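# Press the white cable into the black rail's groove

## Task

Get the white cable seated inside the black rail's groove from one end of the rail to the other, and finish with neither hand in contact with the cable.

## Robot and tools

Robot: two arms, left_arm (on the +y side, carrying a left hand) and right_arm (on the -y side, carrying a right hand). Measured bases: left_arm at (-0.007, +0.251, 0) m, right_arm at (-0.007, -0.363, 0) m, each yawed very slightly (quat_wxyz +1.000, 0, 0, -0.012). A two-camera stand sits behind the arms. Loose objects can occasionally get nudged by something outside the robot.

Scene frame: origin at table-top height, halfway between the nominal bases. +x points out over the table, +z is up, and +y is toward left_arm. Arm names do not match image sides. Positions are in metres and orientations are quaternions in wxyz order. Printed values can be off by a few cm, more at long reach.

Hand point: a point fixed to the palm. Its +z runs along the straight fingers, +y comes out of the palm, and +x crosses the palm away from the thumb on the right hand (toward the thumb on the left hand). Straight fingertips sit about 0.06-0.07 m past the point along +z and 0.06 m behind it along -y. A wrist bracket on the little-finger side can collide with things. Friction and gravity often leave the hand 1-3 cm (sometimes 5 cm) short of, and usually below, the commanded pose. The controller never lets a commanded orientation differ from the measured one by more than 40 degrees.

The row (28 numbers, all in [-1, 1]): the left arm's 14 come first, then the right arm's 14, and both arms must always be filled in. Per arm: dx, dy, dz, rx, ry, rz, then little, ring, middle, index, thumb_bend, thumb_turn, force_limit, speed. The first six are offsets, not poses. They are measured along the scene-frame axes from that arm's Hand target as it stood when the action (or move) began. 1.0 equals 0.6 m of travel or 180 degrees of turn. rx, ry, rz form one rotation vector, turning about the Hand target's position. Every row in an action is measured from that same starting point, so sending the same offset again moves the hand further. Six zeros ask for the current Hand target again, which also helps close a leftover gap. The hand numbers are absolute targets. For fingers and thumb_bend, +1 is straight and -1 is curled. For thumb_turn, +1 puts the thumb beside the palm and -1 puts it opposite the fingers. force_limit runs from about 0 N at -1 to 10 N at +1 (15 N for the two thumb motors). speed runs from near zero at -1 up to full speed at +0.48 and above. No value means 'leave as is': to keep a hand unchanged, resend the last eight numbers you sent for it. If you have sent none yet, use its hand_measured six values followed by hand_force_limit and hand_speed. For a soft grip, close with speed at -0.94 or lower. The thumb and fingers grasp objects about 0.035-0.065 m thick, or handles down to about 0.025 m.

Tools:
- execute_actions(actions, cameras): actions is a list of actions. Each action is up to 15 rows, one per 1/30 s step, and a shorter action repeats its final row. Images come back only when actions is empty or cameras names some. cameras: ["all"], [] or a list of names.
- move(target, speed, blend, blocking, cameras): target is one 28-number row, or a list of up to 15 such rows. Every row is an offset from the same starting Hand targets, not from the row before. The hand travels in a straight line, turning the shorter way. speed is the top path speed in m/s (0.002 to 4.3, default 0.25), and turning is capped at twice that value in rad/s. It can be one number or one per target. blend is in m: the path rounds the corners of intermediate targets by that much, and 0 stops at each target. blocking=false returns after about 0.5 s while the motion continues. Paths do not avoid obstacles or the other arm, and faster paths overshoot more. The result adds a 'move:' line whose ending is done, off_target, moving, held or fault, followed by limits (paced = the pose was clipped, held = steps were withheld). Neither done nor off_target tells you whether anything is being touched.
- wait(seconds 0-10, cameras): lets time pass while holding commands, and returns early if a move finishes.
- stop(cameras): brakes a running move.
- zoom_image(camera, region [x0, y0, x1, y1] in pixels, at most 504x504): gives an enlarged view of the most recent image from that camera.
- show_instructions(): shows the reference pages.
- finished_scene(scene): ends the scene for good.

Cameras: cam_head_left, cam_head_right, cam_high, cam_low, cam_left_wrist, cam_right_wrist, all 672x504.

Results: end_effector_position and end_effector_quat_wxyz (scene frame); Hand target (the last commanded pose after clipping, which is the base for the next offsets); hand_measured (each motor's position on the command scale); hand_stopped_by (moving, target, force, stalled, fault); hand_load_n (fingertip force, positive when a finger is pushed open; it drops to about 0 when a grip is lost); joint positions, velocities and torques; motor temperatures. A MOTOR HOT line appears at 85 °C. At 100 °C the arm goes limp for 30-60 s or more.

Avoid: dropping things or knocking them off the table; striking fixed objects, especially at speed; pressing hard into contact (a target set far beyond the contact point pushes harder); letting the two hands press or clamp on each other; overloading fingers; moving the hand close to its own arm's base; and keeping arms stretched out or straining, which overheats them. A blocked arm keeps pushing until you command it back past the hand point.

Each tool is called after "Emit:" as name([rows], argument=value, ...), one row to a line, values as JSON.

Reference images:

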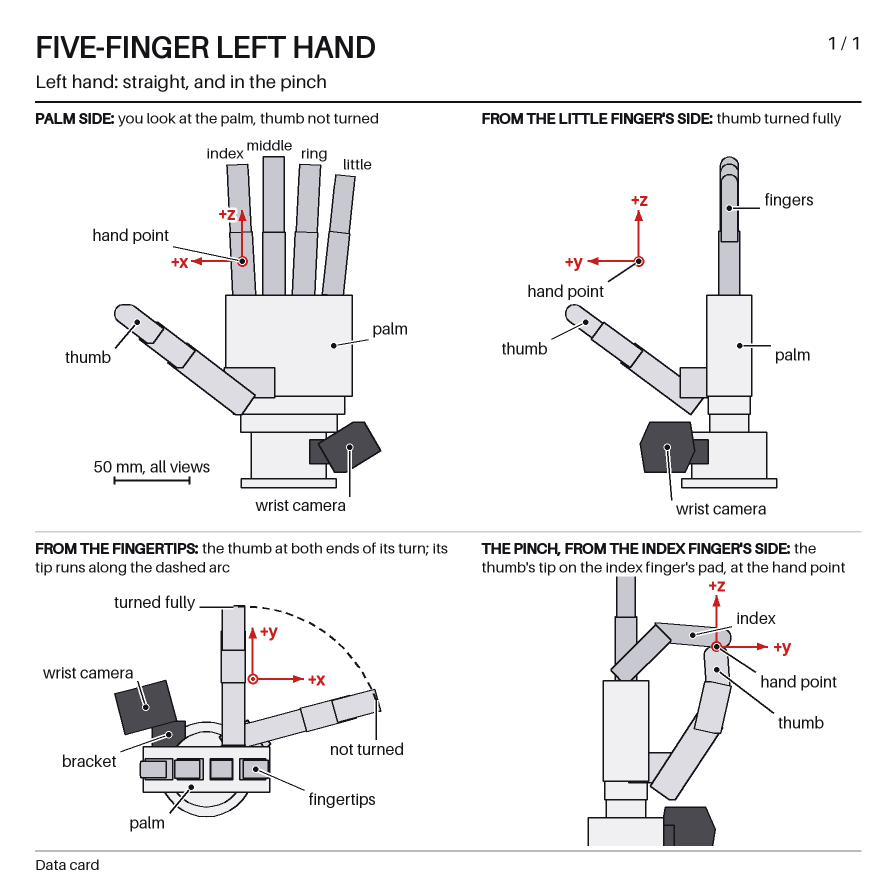

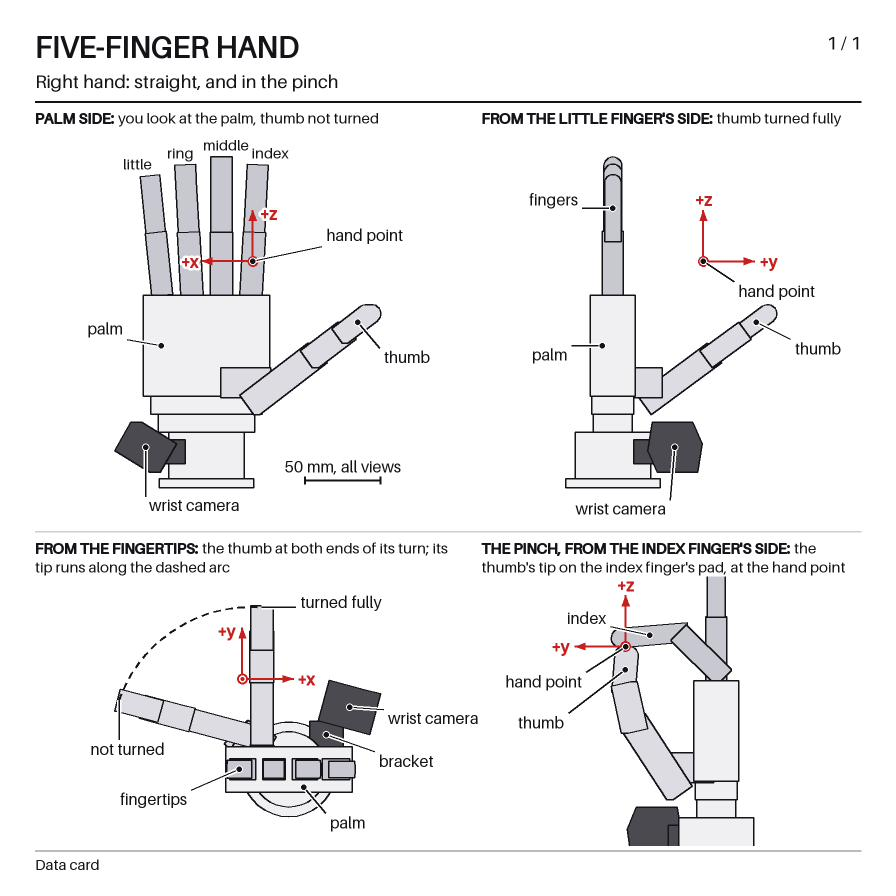

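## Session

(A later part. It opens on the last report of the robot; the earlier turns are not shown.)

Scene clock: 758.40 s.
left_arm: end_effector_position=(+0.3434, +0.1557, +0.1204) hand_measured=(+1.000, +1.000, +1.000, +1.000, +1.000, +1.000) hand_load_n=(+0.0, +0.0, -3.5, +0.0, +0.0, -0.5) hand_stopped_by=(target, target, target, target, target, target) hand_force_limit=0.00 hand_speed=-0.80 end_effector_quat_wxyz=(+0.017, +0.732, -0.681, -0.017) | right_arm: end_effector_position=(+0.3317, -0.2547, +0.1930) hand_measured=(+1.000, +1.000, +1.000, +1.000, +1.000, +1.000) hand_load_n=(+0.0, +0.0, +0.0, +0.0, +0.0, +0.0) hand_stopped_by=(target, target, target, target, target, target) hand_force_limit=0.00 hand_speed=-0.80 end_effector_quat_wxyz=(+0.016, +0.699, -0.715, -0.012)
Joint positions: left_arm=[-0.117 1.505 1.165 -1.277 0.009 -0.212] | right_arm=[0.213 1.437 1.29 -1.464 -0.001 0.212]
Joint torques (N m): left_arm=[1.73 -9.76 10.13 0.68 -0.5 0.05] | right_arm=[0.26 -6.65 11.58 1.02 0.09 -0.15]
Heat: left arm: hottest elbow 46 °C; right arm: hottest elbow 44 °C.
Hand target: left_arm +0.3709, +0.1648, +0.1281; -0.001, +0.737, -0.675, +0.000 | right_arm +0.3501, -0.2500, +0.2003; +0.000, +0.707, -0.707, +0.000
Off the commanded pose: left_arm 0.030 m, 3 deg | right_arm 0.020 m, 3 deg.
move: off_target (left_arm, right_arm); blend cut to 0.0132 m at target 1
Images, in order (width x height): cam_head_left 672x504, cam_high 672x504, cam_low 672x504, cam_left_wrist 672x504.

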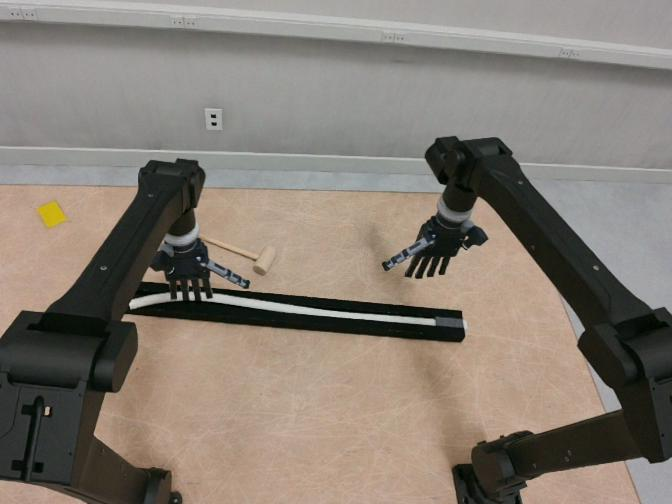

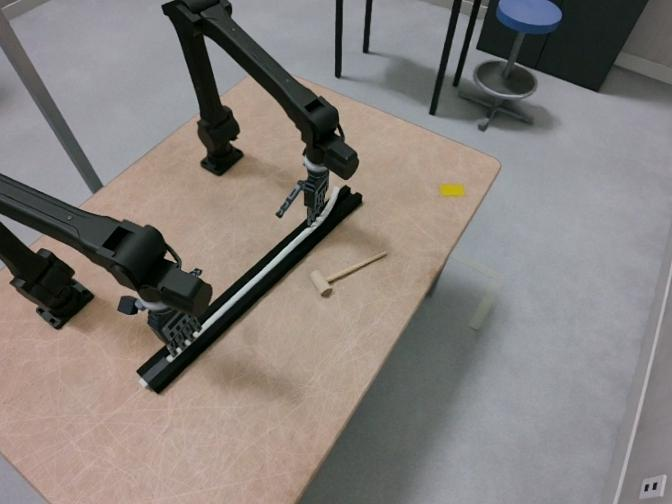

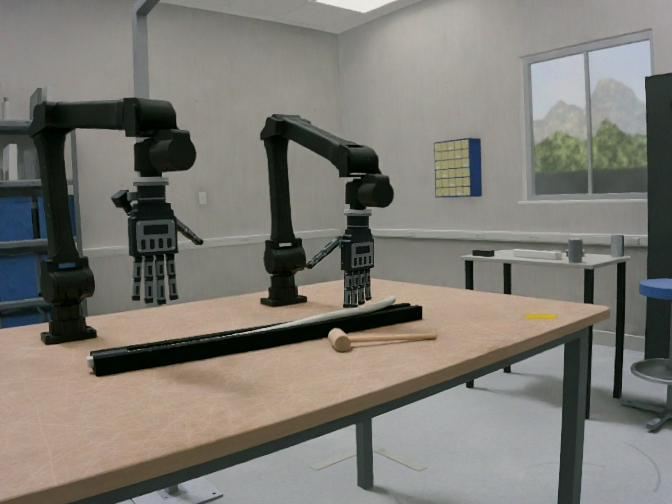

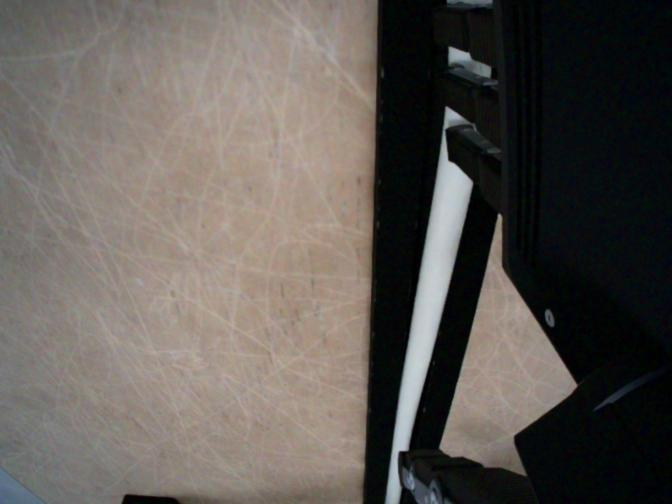

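Emit:
move([
  [0,0,0,0,0,0,1,1,1,1,1,1,0,-0.8,0.0,0,0,0,0,0,1,1,1,1,1,-1,0.0,0.2],
  [0,0,0,0,0,0,1,1,1,1,1,1,0,-0.8,0.0533,0.4,-0.0838,0,0,-0.0267,1,1,1,1,1,-1,0.0,0.2],
], speed=0.2, cameras=["all"])

Emit:
zoom_image(camera="cam_head_left", region=[110, 200, 400, 400])

Emit:
zoom_image(camera="cam_low", region=[200, 230, 430, 390])

Scene clock: 813.20 s.
left_arm: end_effector_position=(+0.3434, +0.1557, +0.1204) hand_measured=(+1.000, +1.000, +1.000, +1.000, +1.000, +1.000) hand_load_n=(+0.0, +0.0, -3.5, +0.0, +0.0, +0.0) hand_stopped_by=(target, target, target, target, target, target) hand_force_limit=0.00 hand_speed=-0.80 end_effector_quat_wxyz=(+0.017, +0.731, -0.682, -0.017) | right_arm: end_effector_position=(+0.3691, -0.0207, +0.1466) hand_measured=(+1.000, +1.000, +1.000, +1.000, +1.000, -1.000) hand_load_n=(+0.0, +0.0, +0.0, +0.0, +0.0, +0.0) hand_stopped_by=(target, target, target, target, target, target) hand_force_limit=0.00 hand_speed=0.20 end_effector_quat_wxyz=(+0.010, +0.682, -0.731, -0.003)
Joint positions: left_arm=[-0.117 1.505 1.165 -1.277 0.009 -0.211] | right_arm=[0.64 1.769 1.573 -1.395 -0.003 0.684]
Joint torques (N m): left_arm=[1.73 -9.76 10.1 0.66 -0.5 0.07] | right_arm=[-0.15 -11.05 11.38 0.49 0.11 0.19]
Heat: left arm: hottest elbow 44 °C; right arm: hottest elbow 44 °C.
Hand target: left_arm +0.3708, +0.1648, +0.1281; -0.001, +0.737, -0.675, +0.000 | right_arm +0.3821, -0.0100, +0.1500; +0.000, +0.677, -0.736, +0.000
Off the commanded pose: left_arm 0.030 m, 3 deg | right_arm 0.017 m, 1 deg.
move: off_target (left_arm, right_arm)

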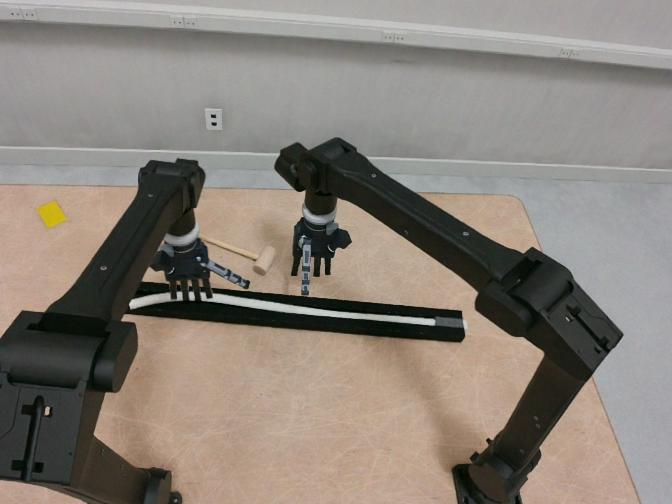

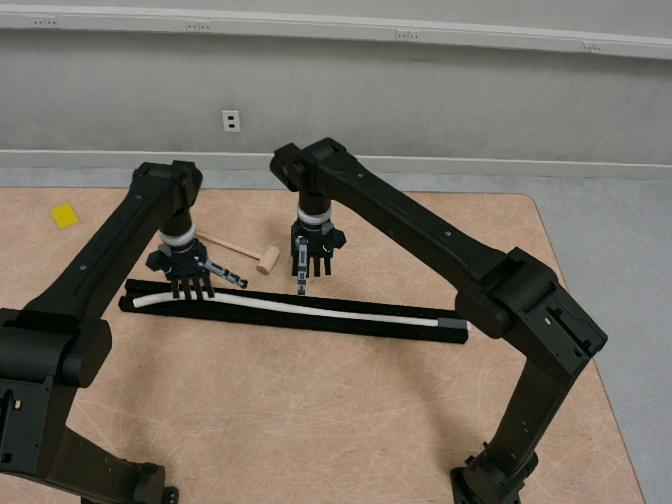

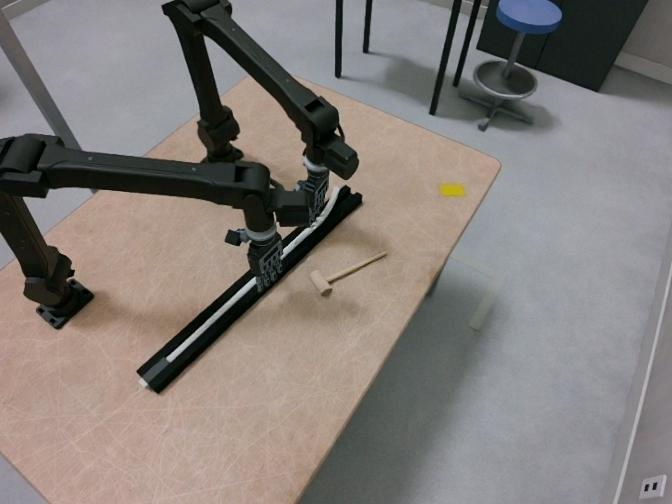

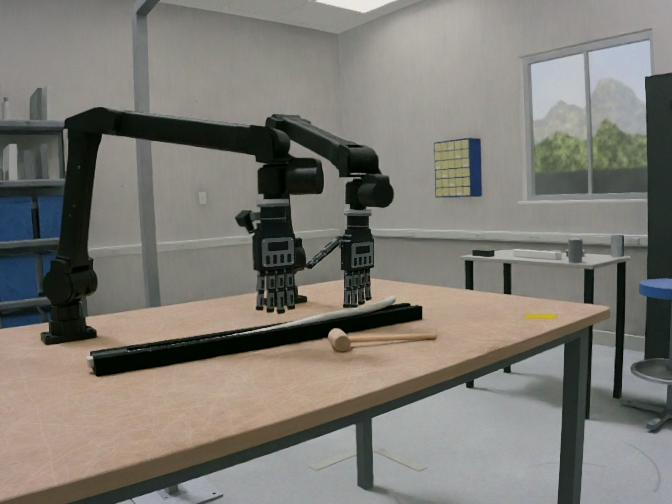

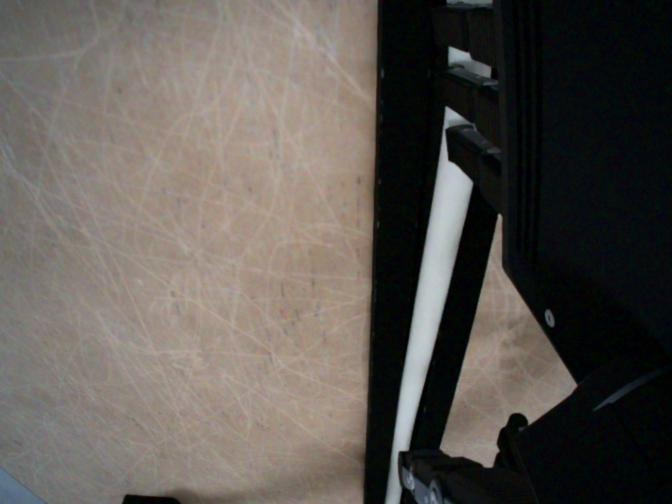

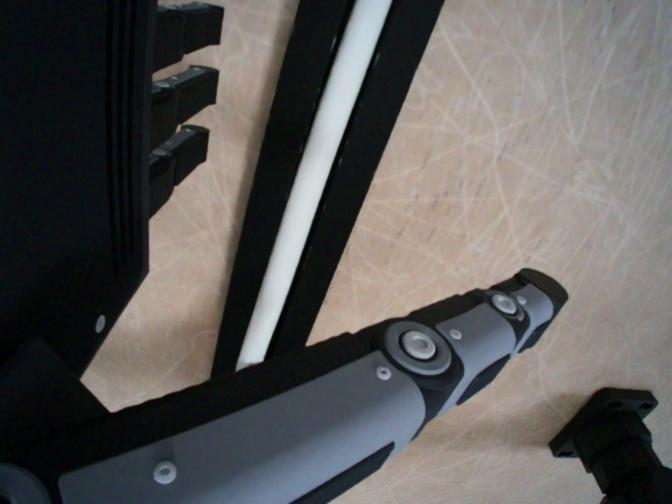

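Scaled by 1.738 from the camera's 672x504 image, which has a finer 960x720 frame.

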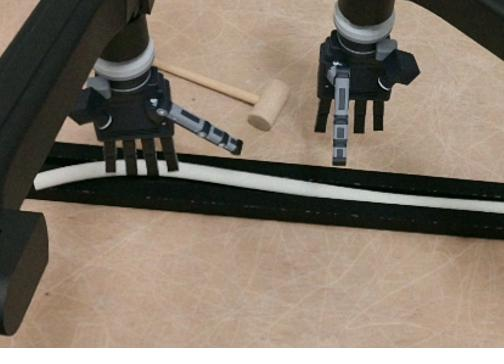

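Scaled by 2.191 from the camera's 672x504 image, which has a finer 960x720 frame.

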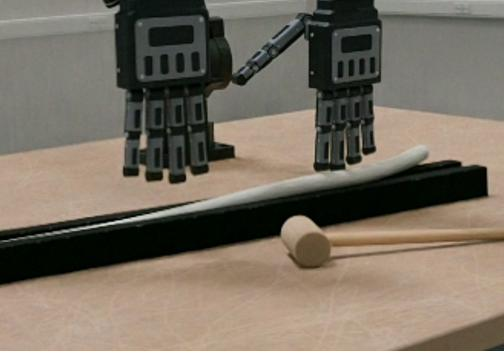

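Emit:
move(target=[0,0,0,0,0,0,1,1,1,1,1,1,0,-0.8,-0.052,0,-0.04,0,0,0,1,1,1,1,1,-1,0.0,0.2], speed=0.15, cameras=["all"])

Emit:
zoom_image(camera="cam_head_left", region=[110, 200, 400, 400])

Emit:
zoom_image(camera="cam_high", region=[190, 160, 370, 320])

Emit:
zoom_image(camera="cam_low", region=[200, 230, 430, 390])

Scene clock: 881.13 s.
left_arm: end_effector_position=(+0.3434, +0.1557, +0.1204) hand_measured=(+1.000, +1.000, +1.000, +1.000, +1.000, +1.000) hand_load_n=(+0.0, +0.0, -4.0, +0.0, +0.0, +0.0) hand_stopped_by=(target, target, target, target, target, target) hand_force_limit=0.00 hand_speed=-0.80 end_effector_quat_wxyz=(+0.017, +0.731, -0.682, -0.017) | right_arm: end_effector_position=(+0.3495, -0.0151, +0.1160) hand_measured=(+1.000, +1.000, +1.000, +1.000, +1.000, -1.000) hand_load_n=(+0.0, +0.0, +0.0, +0.0, +0.0, -0.5) hand_stopped_by=(target, target, target, target, target, target) hand_force_limit=0.00 hand_speed=0.20 end_effector_quat_wxyz=(+0.017, +0.681, -0.732, -0.003)
Joint positions: left_arm=[-0.117 1.505 1.165 -1.277 0.009 -0.211] | right_arm=[0.67 1.766 1.486 -1.326 -0.002 0.719]
Joint torques (N m): left_arm=[1.79 -9.82 10.13 0.66 -0.5 0.07] | right_arm=[0.21 -14.62 7.61 0.88 0.09 0.17]
Heat: left arm: hottest elbow 45 °C; right arm: hottest elbow 41 °C.
Hand target: left_arm +0.3708, +0.1648, +0.1281; -0.001, +0.737, -0.675, +0.000 | right_arm +0.3509, -0.0099, +0.1261; +0.000, +0.677, -0.736, +0.000
Off the commanded pose: left_arm 0.030 m, 3 deg | right_arm 0.011 m, 2 deg.
move: off_target (left_arm, right_arm)

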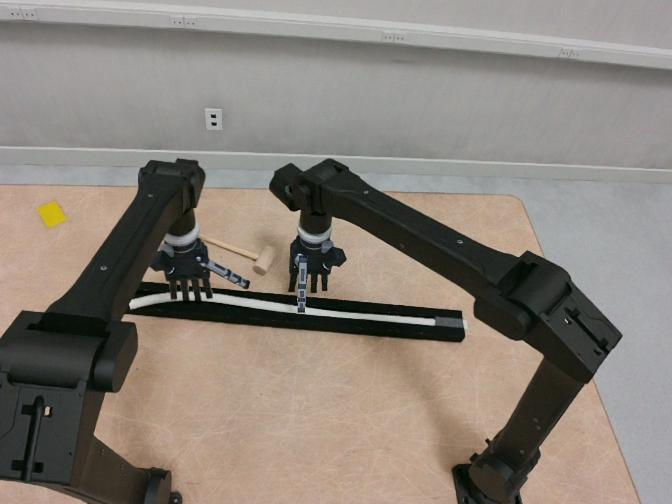

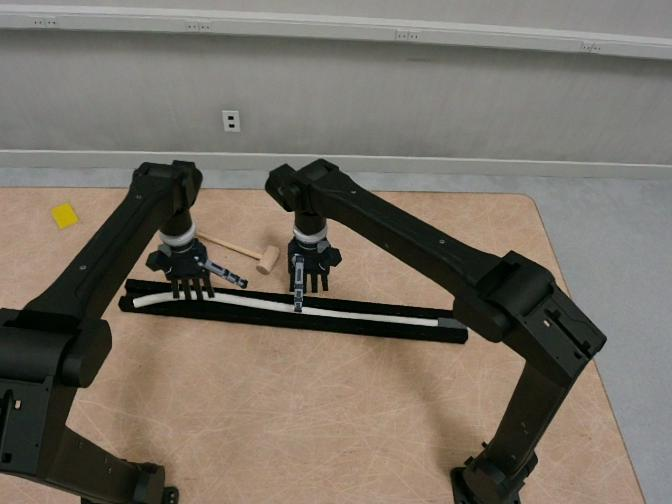

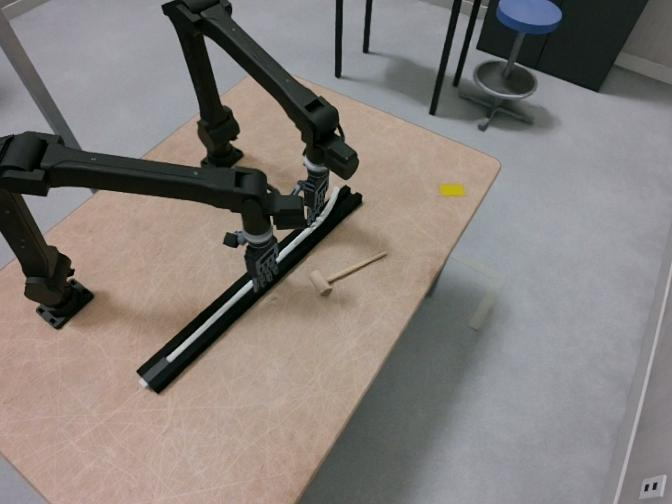

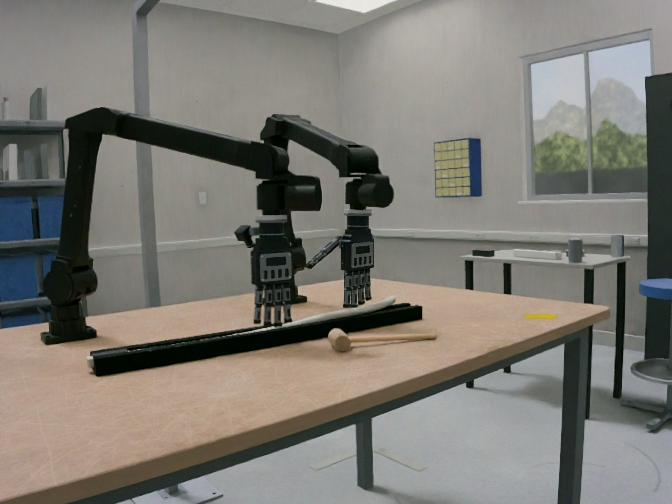

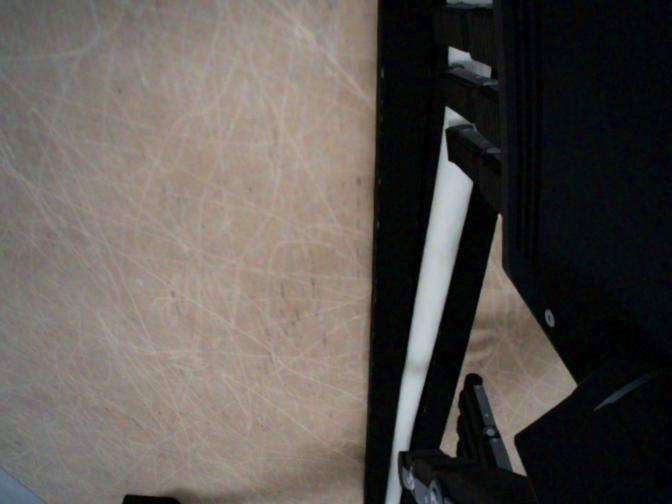

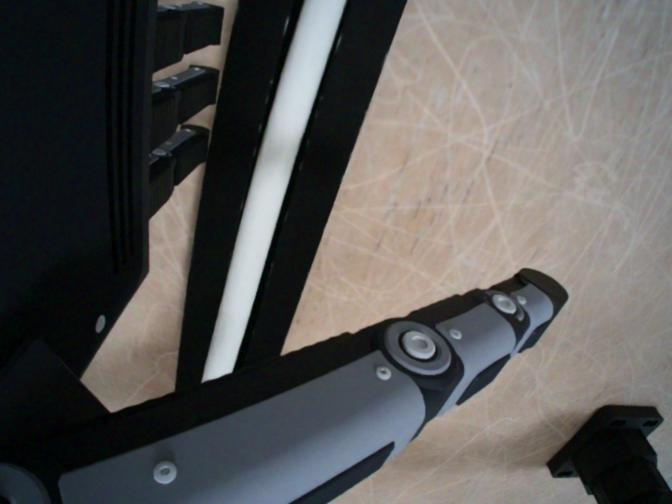

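Scaled by 1.738 from the camera's 672x504 image, which has a finer 960x720 frame.

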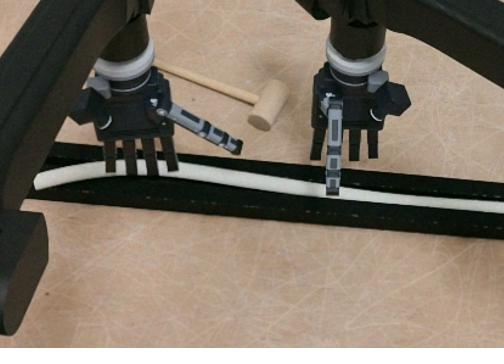

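Scaled by 2.800 from the camera's 672x504 image, which has a finer 960x720 frame.

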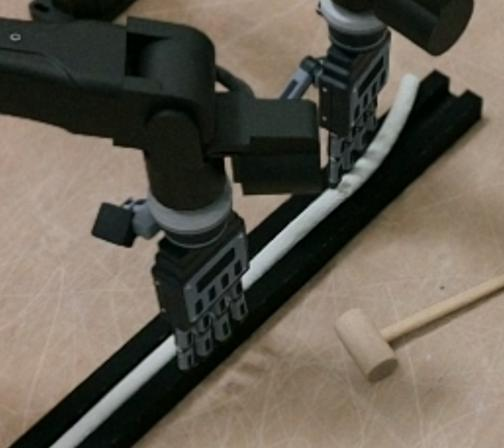

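Scaled by 2.191 from the camera's 672x504 image, which has a finer 960x720 frame.

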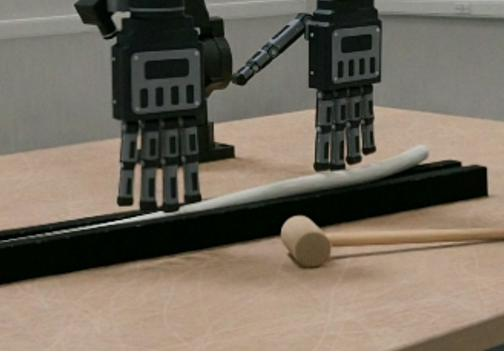

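Emit:
move(target=[0,0,0,0,0,0,1,1,1,1,1,1,0,-0.8,-0.07,0,0.01,0,0,-0.0306,1,1,1,1,1,-1,0.0,0.2], speed=0.1, cameras=["all"])

Emit:
zoom_image(camera="cam_head_left", region=[110, 200, 400, 400])

Emit:
zoom_image(camera="cam_high", region=[190, 160, 370, 320])

Emit:
zoom_image(camera="cam_low", region=[200, 230, 430, 390])

Scene clock: 1013.17 s.
left_arm: end_effector_position=(+0.3434, +0.1557, +0.1204) hand_measured=(+1.000, +1.000, +1.000, +1.000, +1.000, +1.000) hand_load_n=(+0.0, +0.0, -3.5, +0.0, +0.0, +0.0) hand_stopped_by=(target, target, target, target, target, target) hand_force_limit=0.00 hand_speed=-0.80 end_effector_quat_wxyz=(+0.017, +0.731, -0.682, -0.017) | right_arm: end_effector_position=(+0.3083, -0.0147, +0.1251) hand_measured=(+1.000, +1.000, +1.000, +1.000, +1.000, -1.000) hand_load_n=(+0.0, +0.0, +0.0, +0.0, +0.0, +0.0) hand_stopped_by=(target, target, target, target, target, target) hand_force_limit=0.00 hand_speed=0.20 end_effector_quat_wxyz=(-0.015, -0.645, +0.764, +0.001)
Joint positions: left_arm=[-0.117 1.505 1.165 -1.277 0.009 -0.211] | right_arm=[0.718 1.66 1.37 -1.311 -0.002 0.863]
Joint torques (N m): left_arm=[1.73 -9.82 10.13 0.65 -0.5 0.06] | right_arm=[0.09 -12.63 7.51 0.99 0.09 0.15]
Motor temperatures (°C): left_arm=[27 26 47 27 27 23] | right_arm=[24 31 38 23 23 24]
Heat: left arm: hottest elbow 47 °C; right arm: hottest elbow 38 °C.
Hand target: left_arm +0.3708, +0.1648, +0.1281; -0.001, +0.737, -0.675, +0.000 | right_arm +0.3090, -0.0099, +0.1321; +0.000, -0.641, +0.768, +0.000
Off the commanded pose: left_arm 0.030 m, 3 deg | right_arm 0.009 m, 2 deg.
move: off_target (left_arm)

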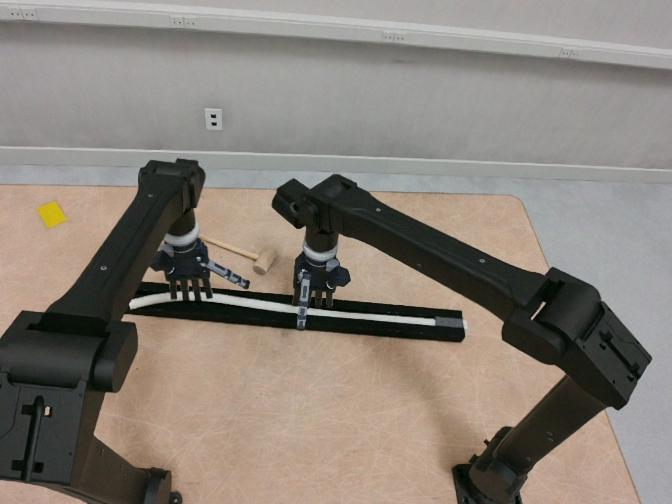

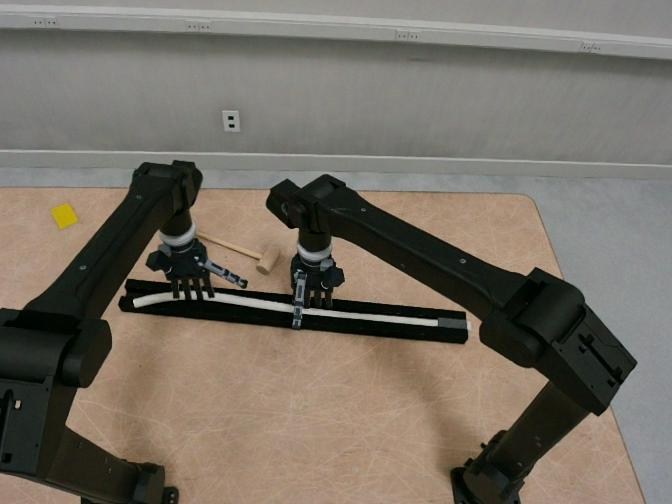

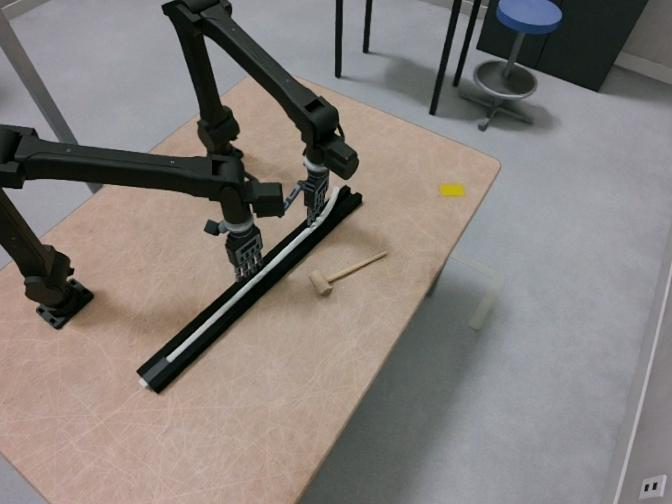

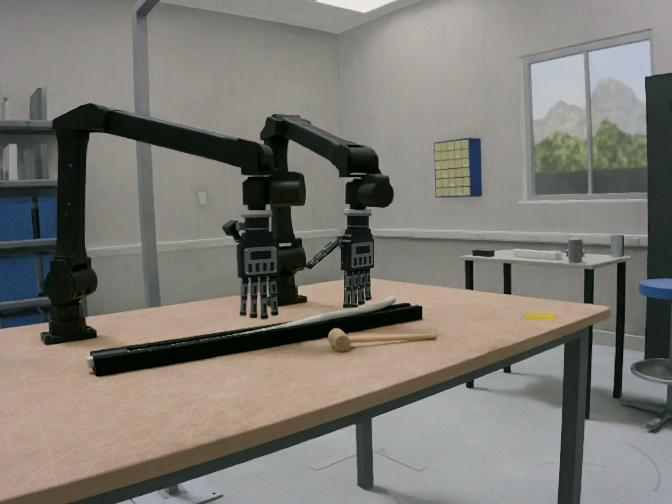

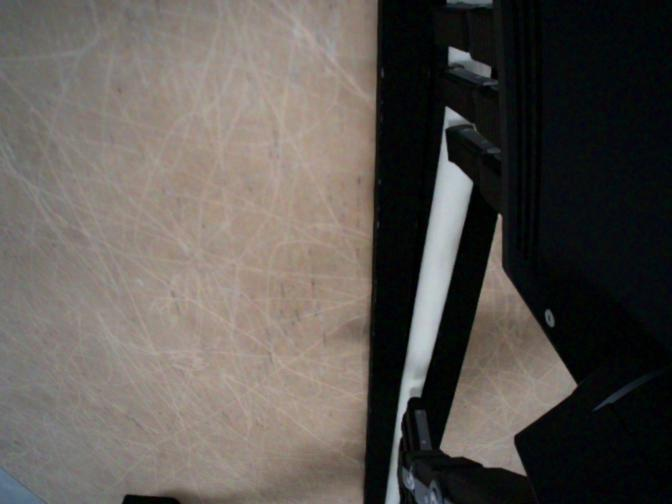

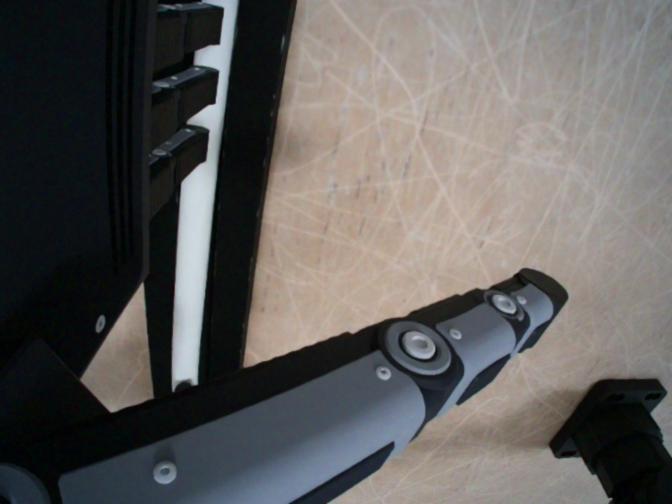

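Scaled by 1.738 from the camera's 672x504 image, which has a finer 960x720 frame.

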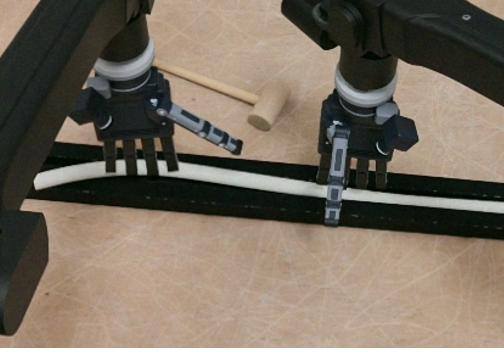

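Scaled by 2.800 from the camera's 672x504 image, which has a finer 960x720 frame.

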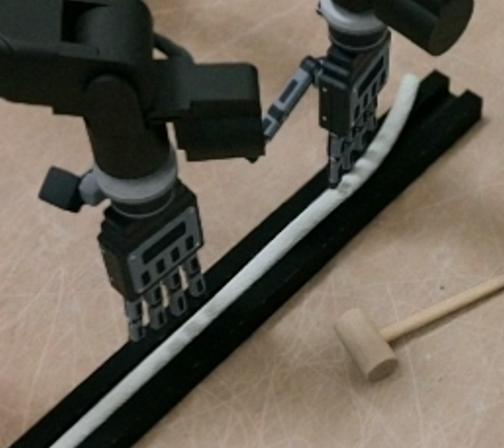

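Scaled by 2.191 from the camera's 672x504 image, which has a finer 960x720 frame.

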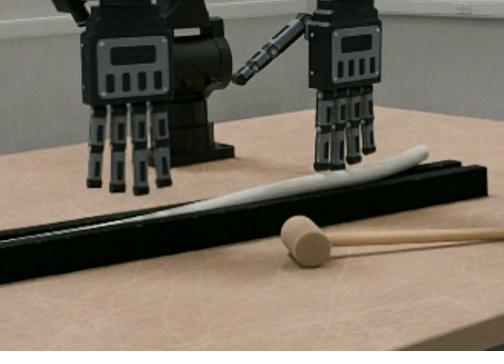

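Emit:
move(target=[0,0,0,0,0,0,1,1,1,1,1,1,0,-0.8,0,0,-0.045,0,0,0,1,1,1,1,1,-1,0.0,0.2], speed=0.06, cameras=["cam_head_left","cam_high","cam_low","cam_right_wrist"])

Emit:
zoom_image(camera="cam_high", region=[190, 160, 370, 320])

Emit:
zoom_image(camera="cam_low", region=[200, 230, 430, 390])

Scene clock: 1046.83 s.
left_arm: end_effector_position=(+0.3434, +0.1557, +0.1204) hand_measured=(+1.000, +1.000, +1.000, +1.000, +1.000, +1.000) hand_load_n=(+0.0, +0.0, -3.5, +0.0, +0.0, +0.0) hand_stopped_by=(target, target, target, target, target, target) hand_force_limit=0.00 hand_speed=-0.80 end_effector_quat_wxyz=(+0.017, +0.731, -0.682, -0.017) | right_arm: end_effector_position=(+0.3084, -0.0147, +0.1075) hand_measured=(+1.000, +1.000, +1.000, +1.000, +1.000, -1.000) hand_load_n=(+0.0, +0.0, +0.0, +0.0, -0.5, +0.0) hand_stopped_by=(target, target, target, target, target, target) hand_force_limit=0.00 hand_speed=0.20 end_effector_quat_wxyz=(-0.004, -0.645, +0.765, +0.001)
Joint positions: left_arm=[-0.117 1.505 1.165 -1.277 0.009 -0.211] | right_arm=[0.718 1.66 1.323 -1.242 -0.002 0.864]
Joint torques (N m): left_arm=[1.79 -9.76 10.11 0.66 -0.5 0.07] | right_arm=[0.03 -10.87 7.43 1.1 0.1 0.15]
Heat: left arm: hottest elbow 47 °C; right arm: hottest elbow 36 °C.
Hand target: left_arm +0.3708, +0.1648, +0.1281; -0.001, +0.737, -0.675, +0.000 | right_arm +0.3089, -0.0100, +0.1050; +0.000, -0.641, +0.768, +0.000
Off the commanded pose: left_arm 0.030 m, 3 deg | right_arm 0.005 m, 1 deg.
move: off_target (left_arm)
Images, in order (width x height): cam_head_left 672x504, cam_high 672x504, cam_low 672x504, cam_right_wrist 672x504.

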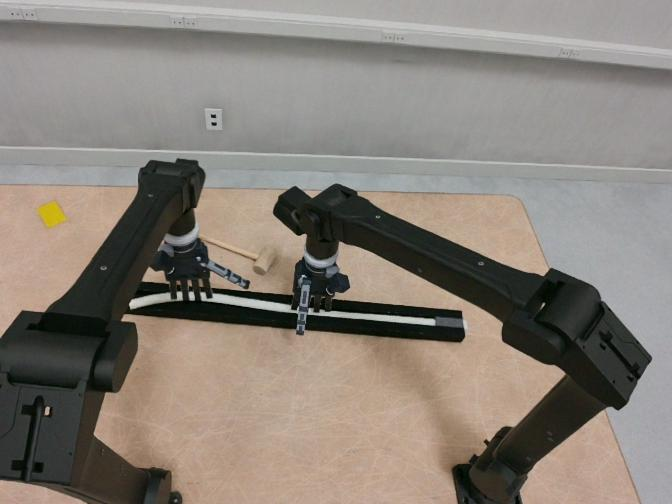

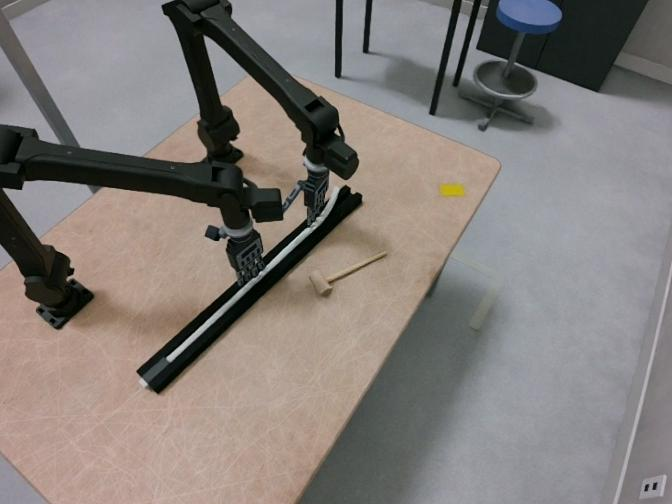

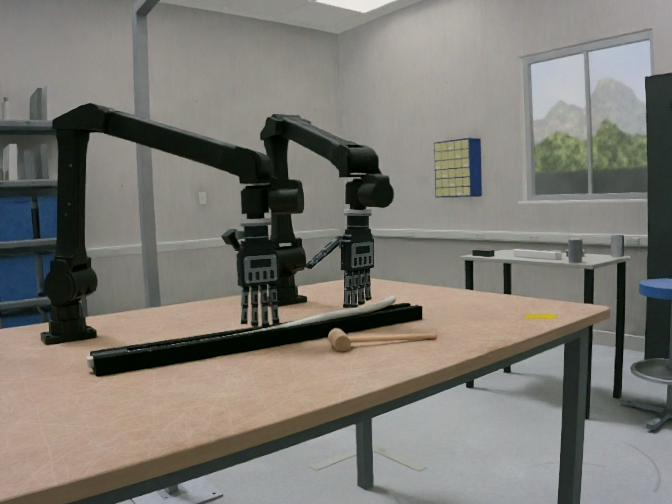

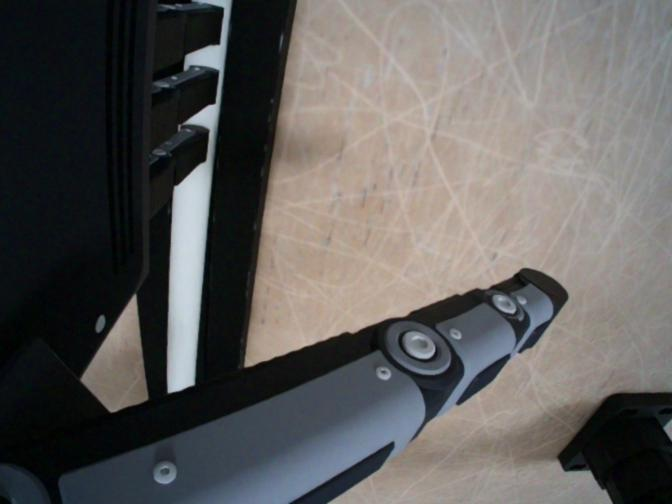

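Scaled by 2.800 from the camera's 672x504 image, which has a finer 960x720 frame.

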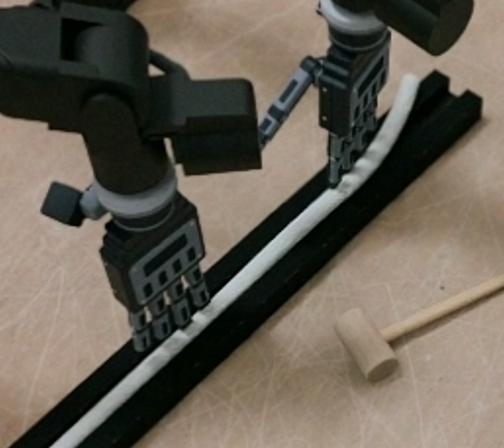

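Scaled by 2.191 from the camera's 672x504 image, which has a finer 960x720 frame.

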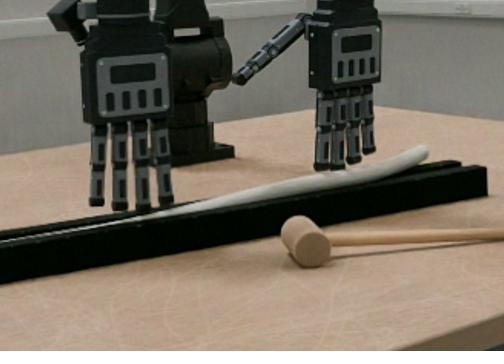

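Emit:
move(target=[0,0,0,0,0,0,1,1,1,1,1,1,0,-0.8,0,0,-0.03,0,0,0,1,1,1,1,1,-1,0.0,0.2], speed=0.05, cameras=["cam_high","cam_low","cam_right_wrist"])

Emit:
zoom_image(camera="cam_high", region=[190, 160, 370, 320])

Emit:
zoom_image(camera="cam_low", region=[200, 230, 430, 390])

Scene clock: 1059.03 s.
left_arm: end_effector_position=(+0.3431, +0.1557, +0.1202) hand_measured=(+1.000, +1.000, +1.000, +1.000, +1.000, +1.000) hand_load_n=(+0.0, +0.0, -3.5, +0.0, +0.0, +0.0) hand_stopped_by=(target, target, target, target, target, target) hand_force_limit=0.00 hand_speed=-0.80 end_effector_quat_wxyz=(+0.018, +0.731, -0.682, -0.017) | right_arm: end_effector_position=(+0.3093, -0.0142, +0.1003) hand_measured=(+1.000, +1.000, +1.000, +1.000, +1.000, -1.000) hand_load_n=(+0.0, +0.0, -1.0, +0.0, +0.0, +0.0) hand_stopped_by=(target, target, target, target, target, target) hand_force_limit=0.00 hand_speed=0.20 end_effector_quat_wxyz=(+0.002, -0.644, +0.765, +0.000)
Joint positions: left_arm=[-0.117 1.506 1.165 -1.278 0.01 -0.211] | right_arm=[0.718 1.66 1.304 -1.21 -0.001 0.864]
Joint torques (N m): left_arm=[1.73 -9.88 10.11 0.69 -0.53 0.07] | right_arm=[0.44 -9.35 6.56 1.35 0.04 0.15]
Heat: left arm: hottest elbow 47 °C; right arm: hottest elbow 37 °C.
Hand target: left_arm +0.3708, +0.1648, +0.1281; -0.001, +0.737, -0.676, +0.000 | right_arm +0.3089, -0.0100, +0.0870; +0.000, -0.641, +0.768, +0.000
Off the commanded pose: left_arm 0.030 m, 3 deg | right_arm 0.014 m, 1 deg.
move: off_target (left_arm, right_arm)
Images, in order (width x height): cam_high 672x504, cam_low 672x504, cam_right_wrist 672x504.

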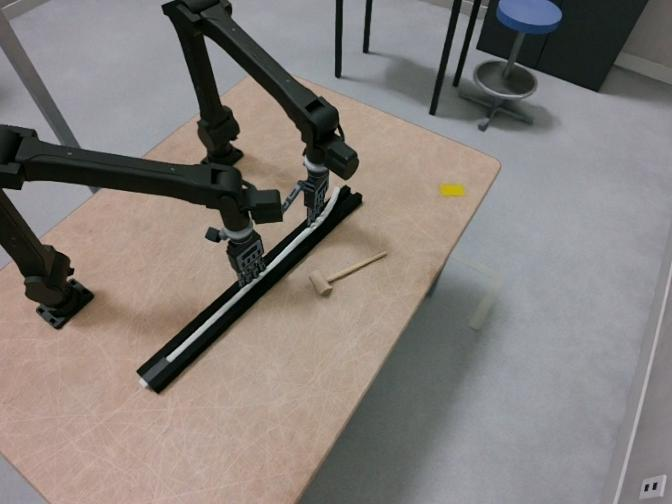

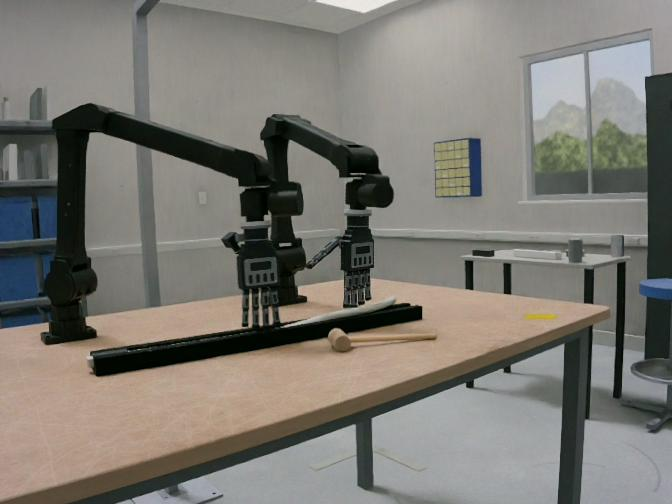

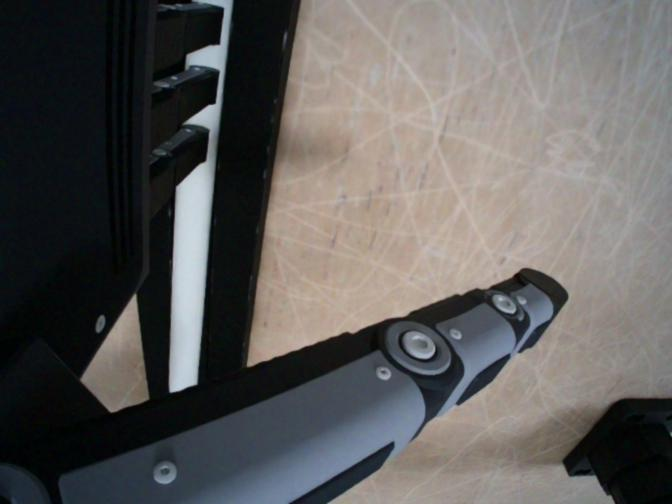

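Scaled by 2.800 from the camera's 672x504 image, which has a finer 960x720 frame.

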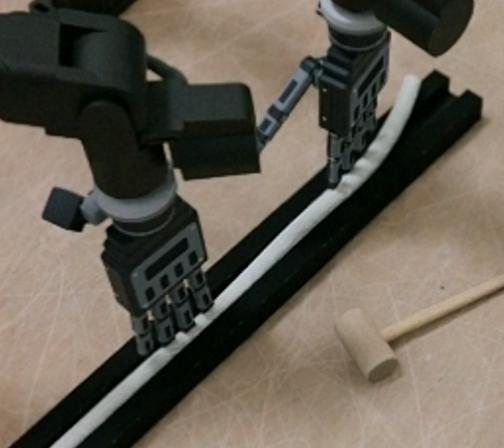

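Scaled by 2.191 from the camera's 672x504 image, which has a finer 960x720 frame.

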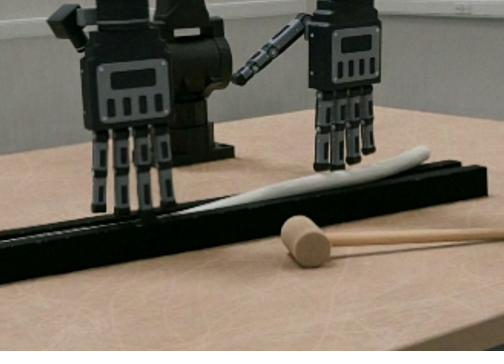

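Emit:
zoom_image(camera="cam_right_wrist", region=[100, 0, 320, 400])

Emit:
zoom_image(camera="cam_high", region=[220, 220, 320, 300])

Scaled by 1.260 from the camera's 672x504 image, which has a finer 960x720 frame.

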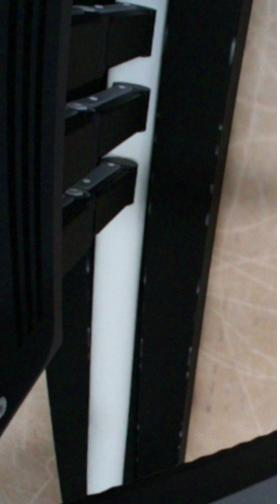

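Scaled by 5.040 from the camera's 672x504 image, which has a finer 960x720 frame.

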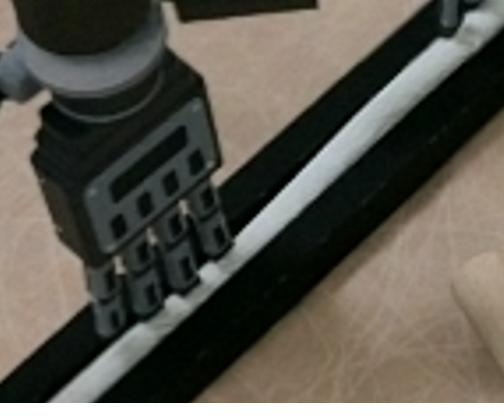

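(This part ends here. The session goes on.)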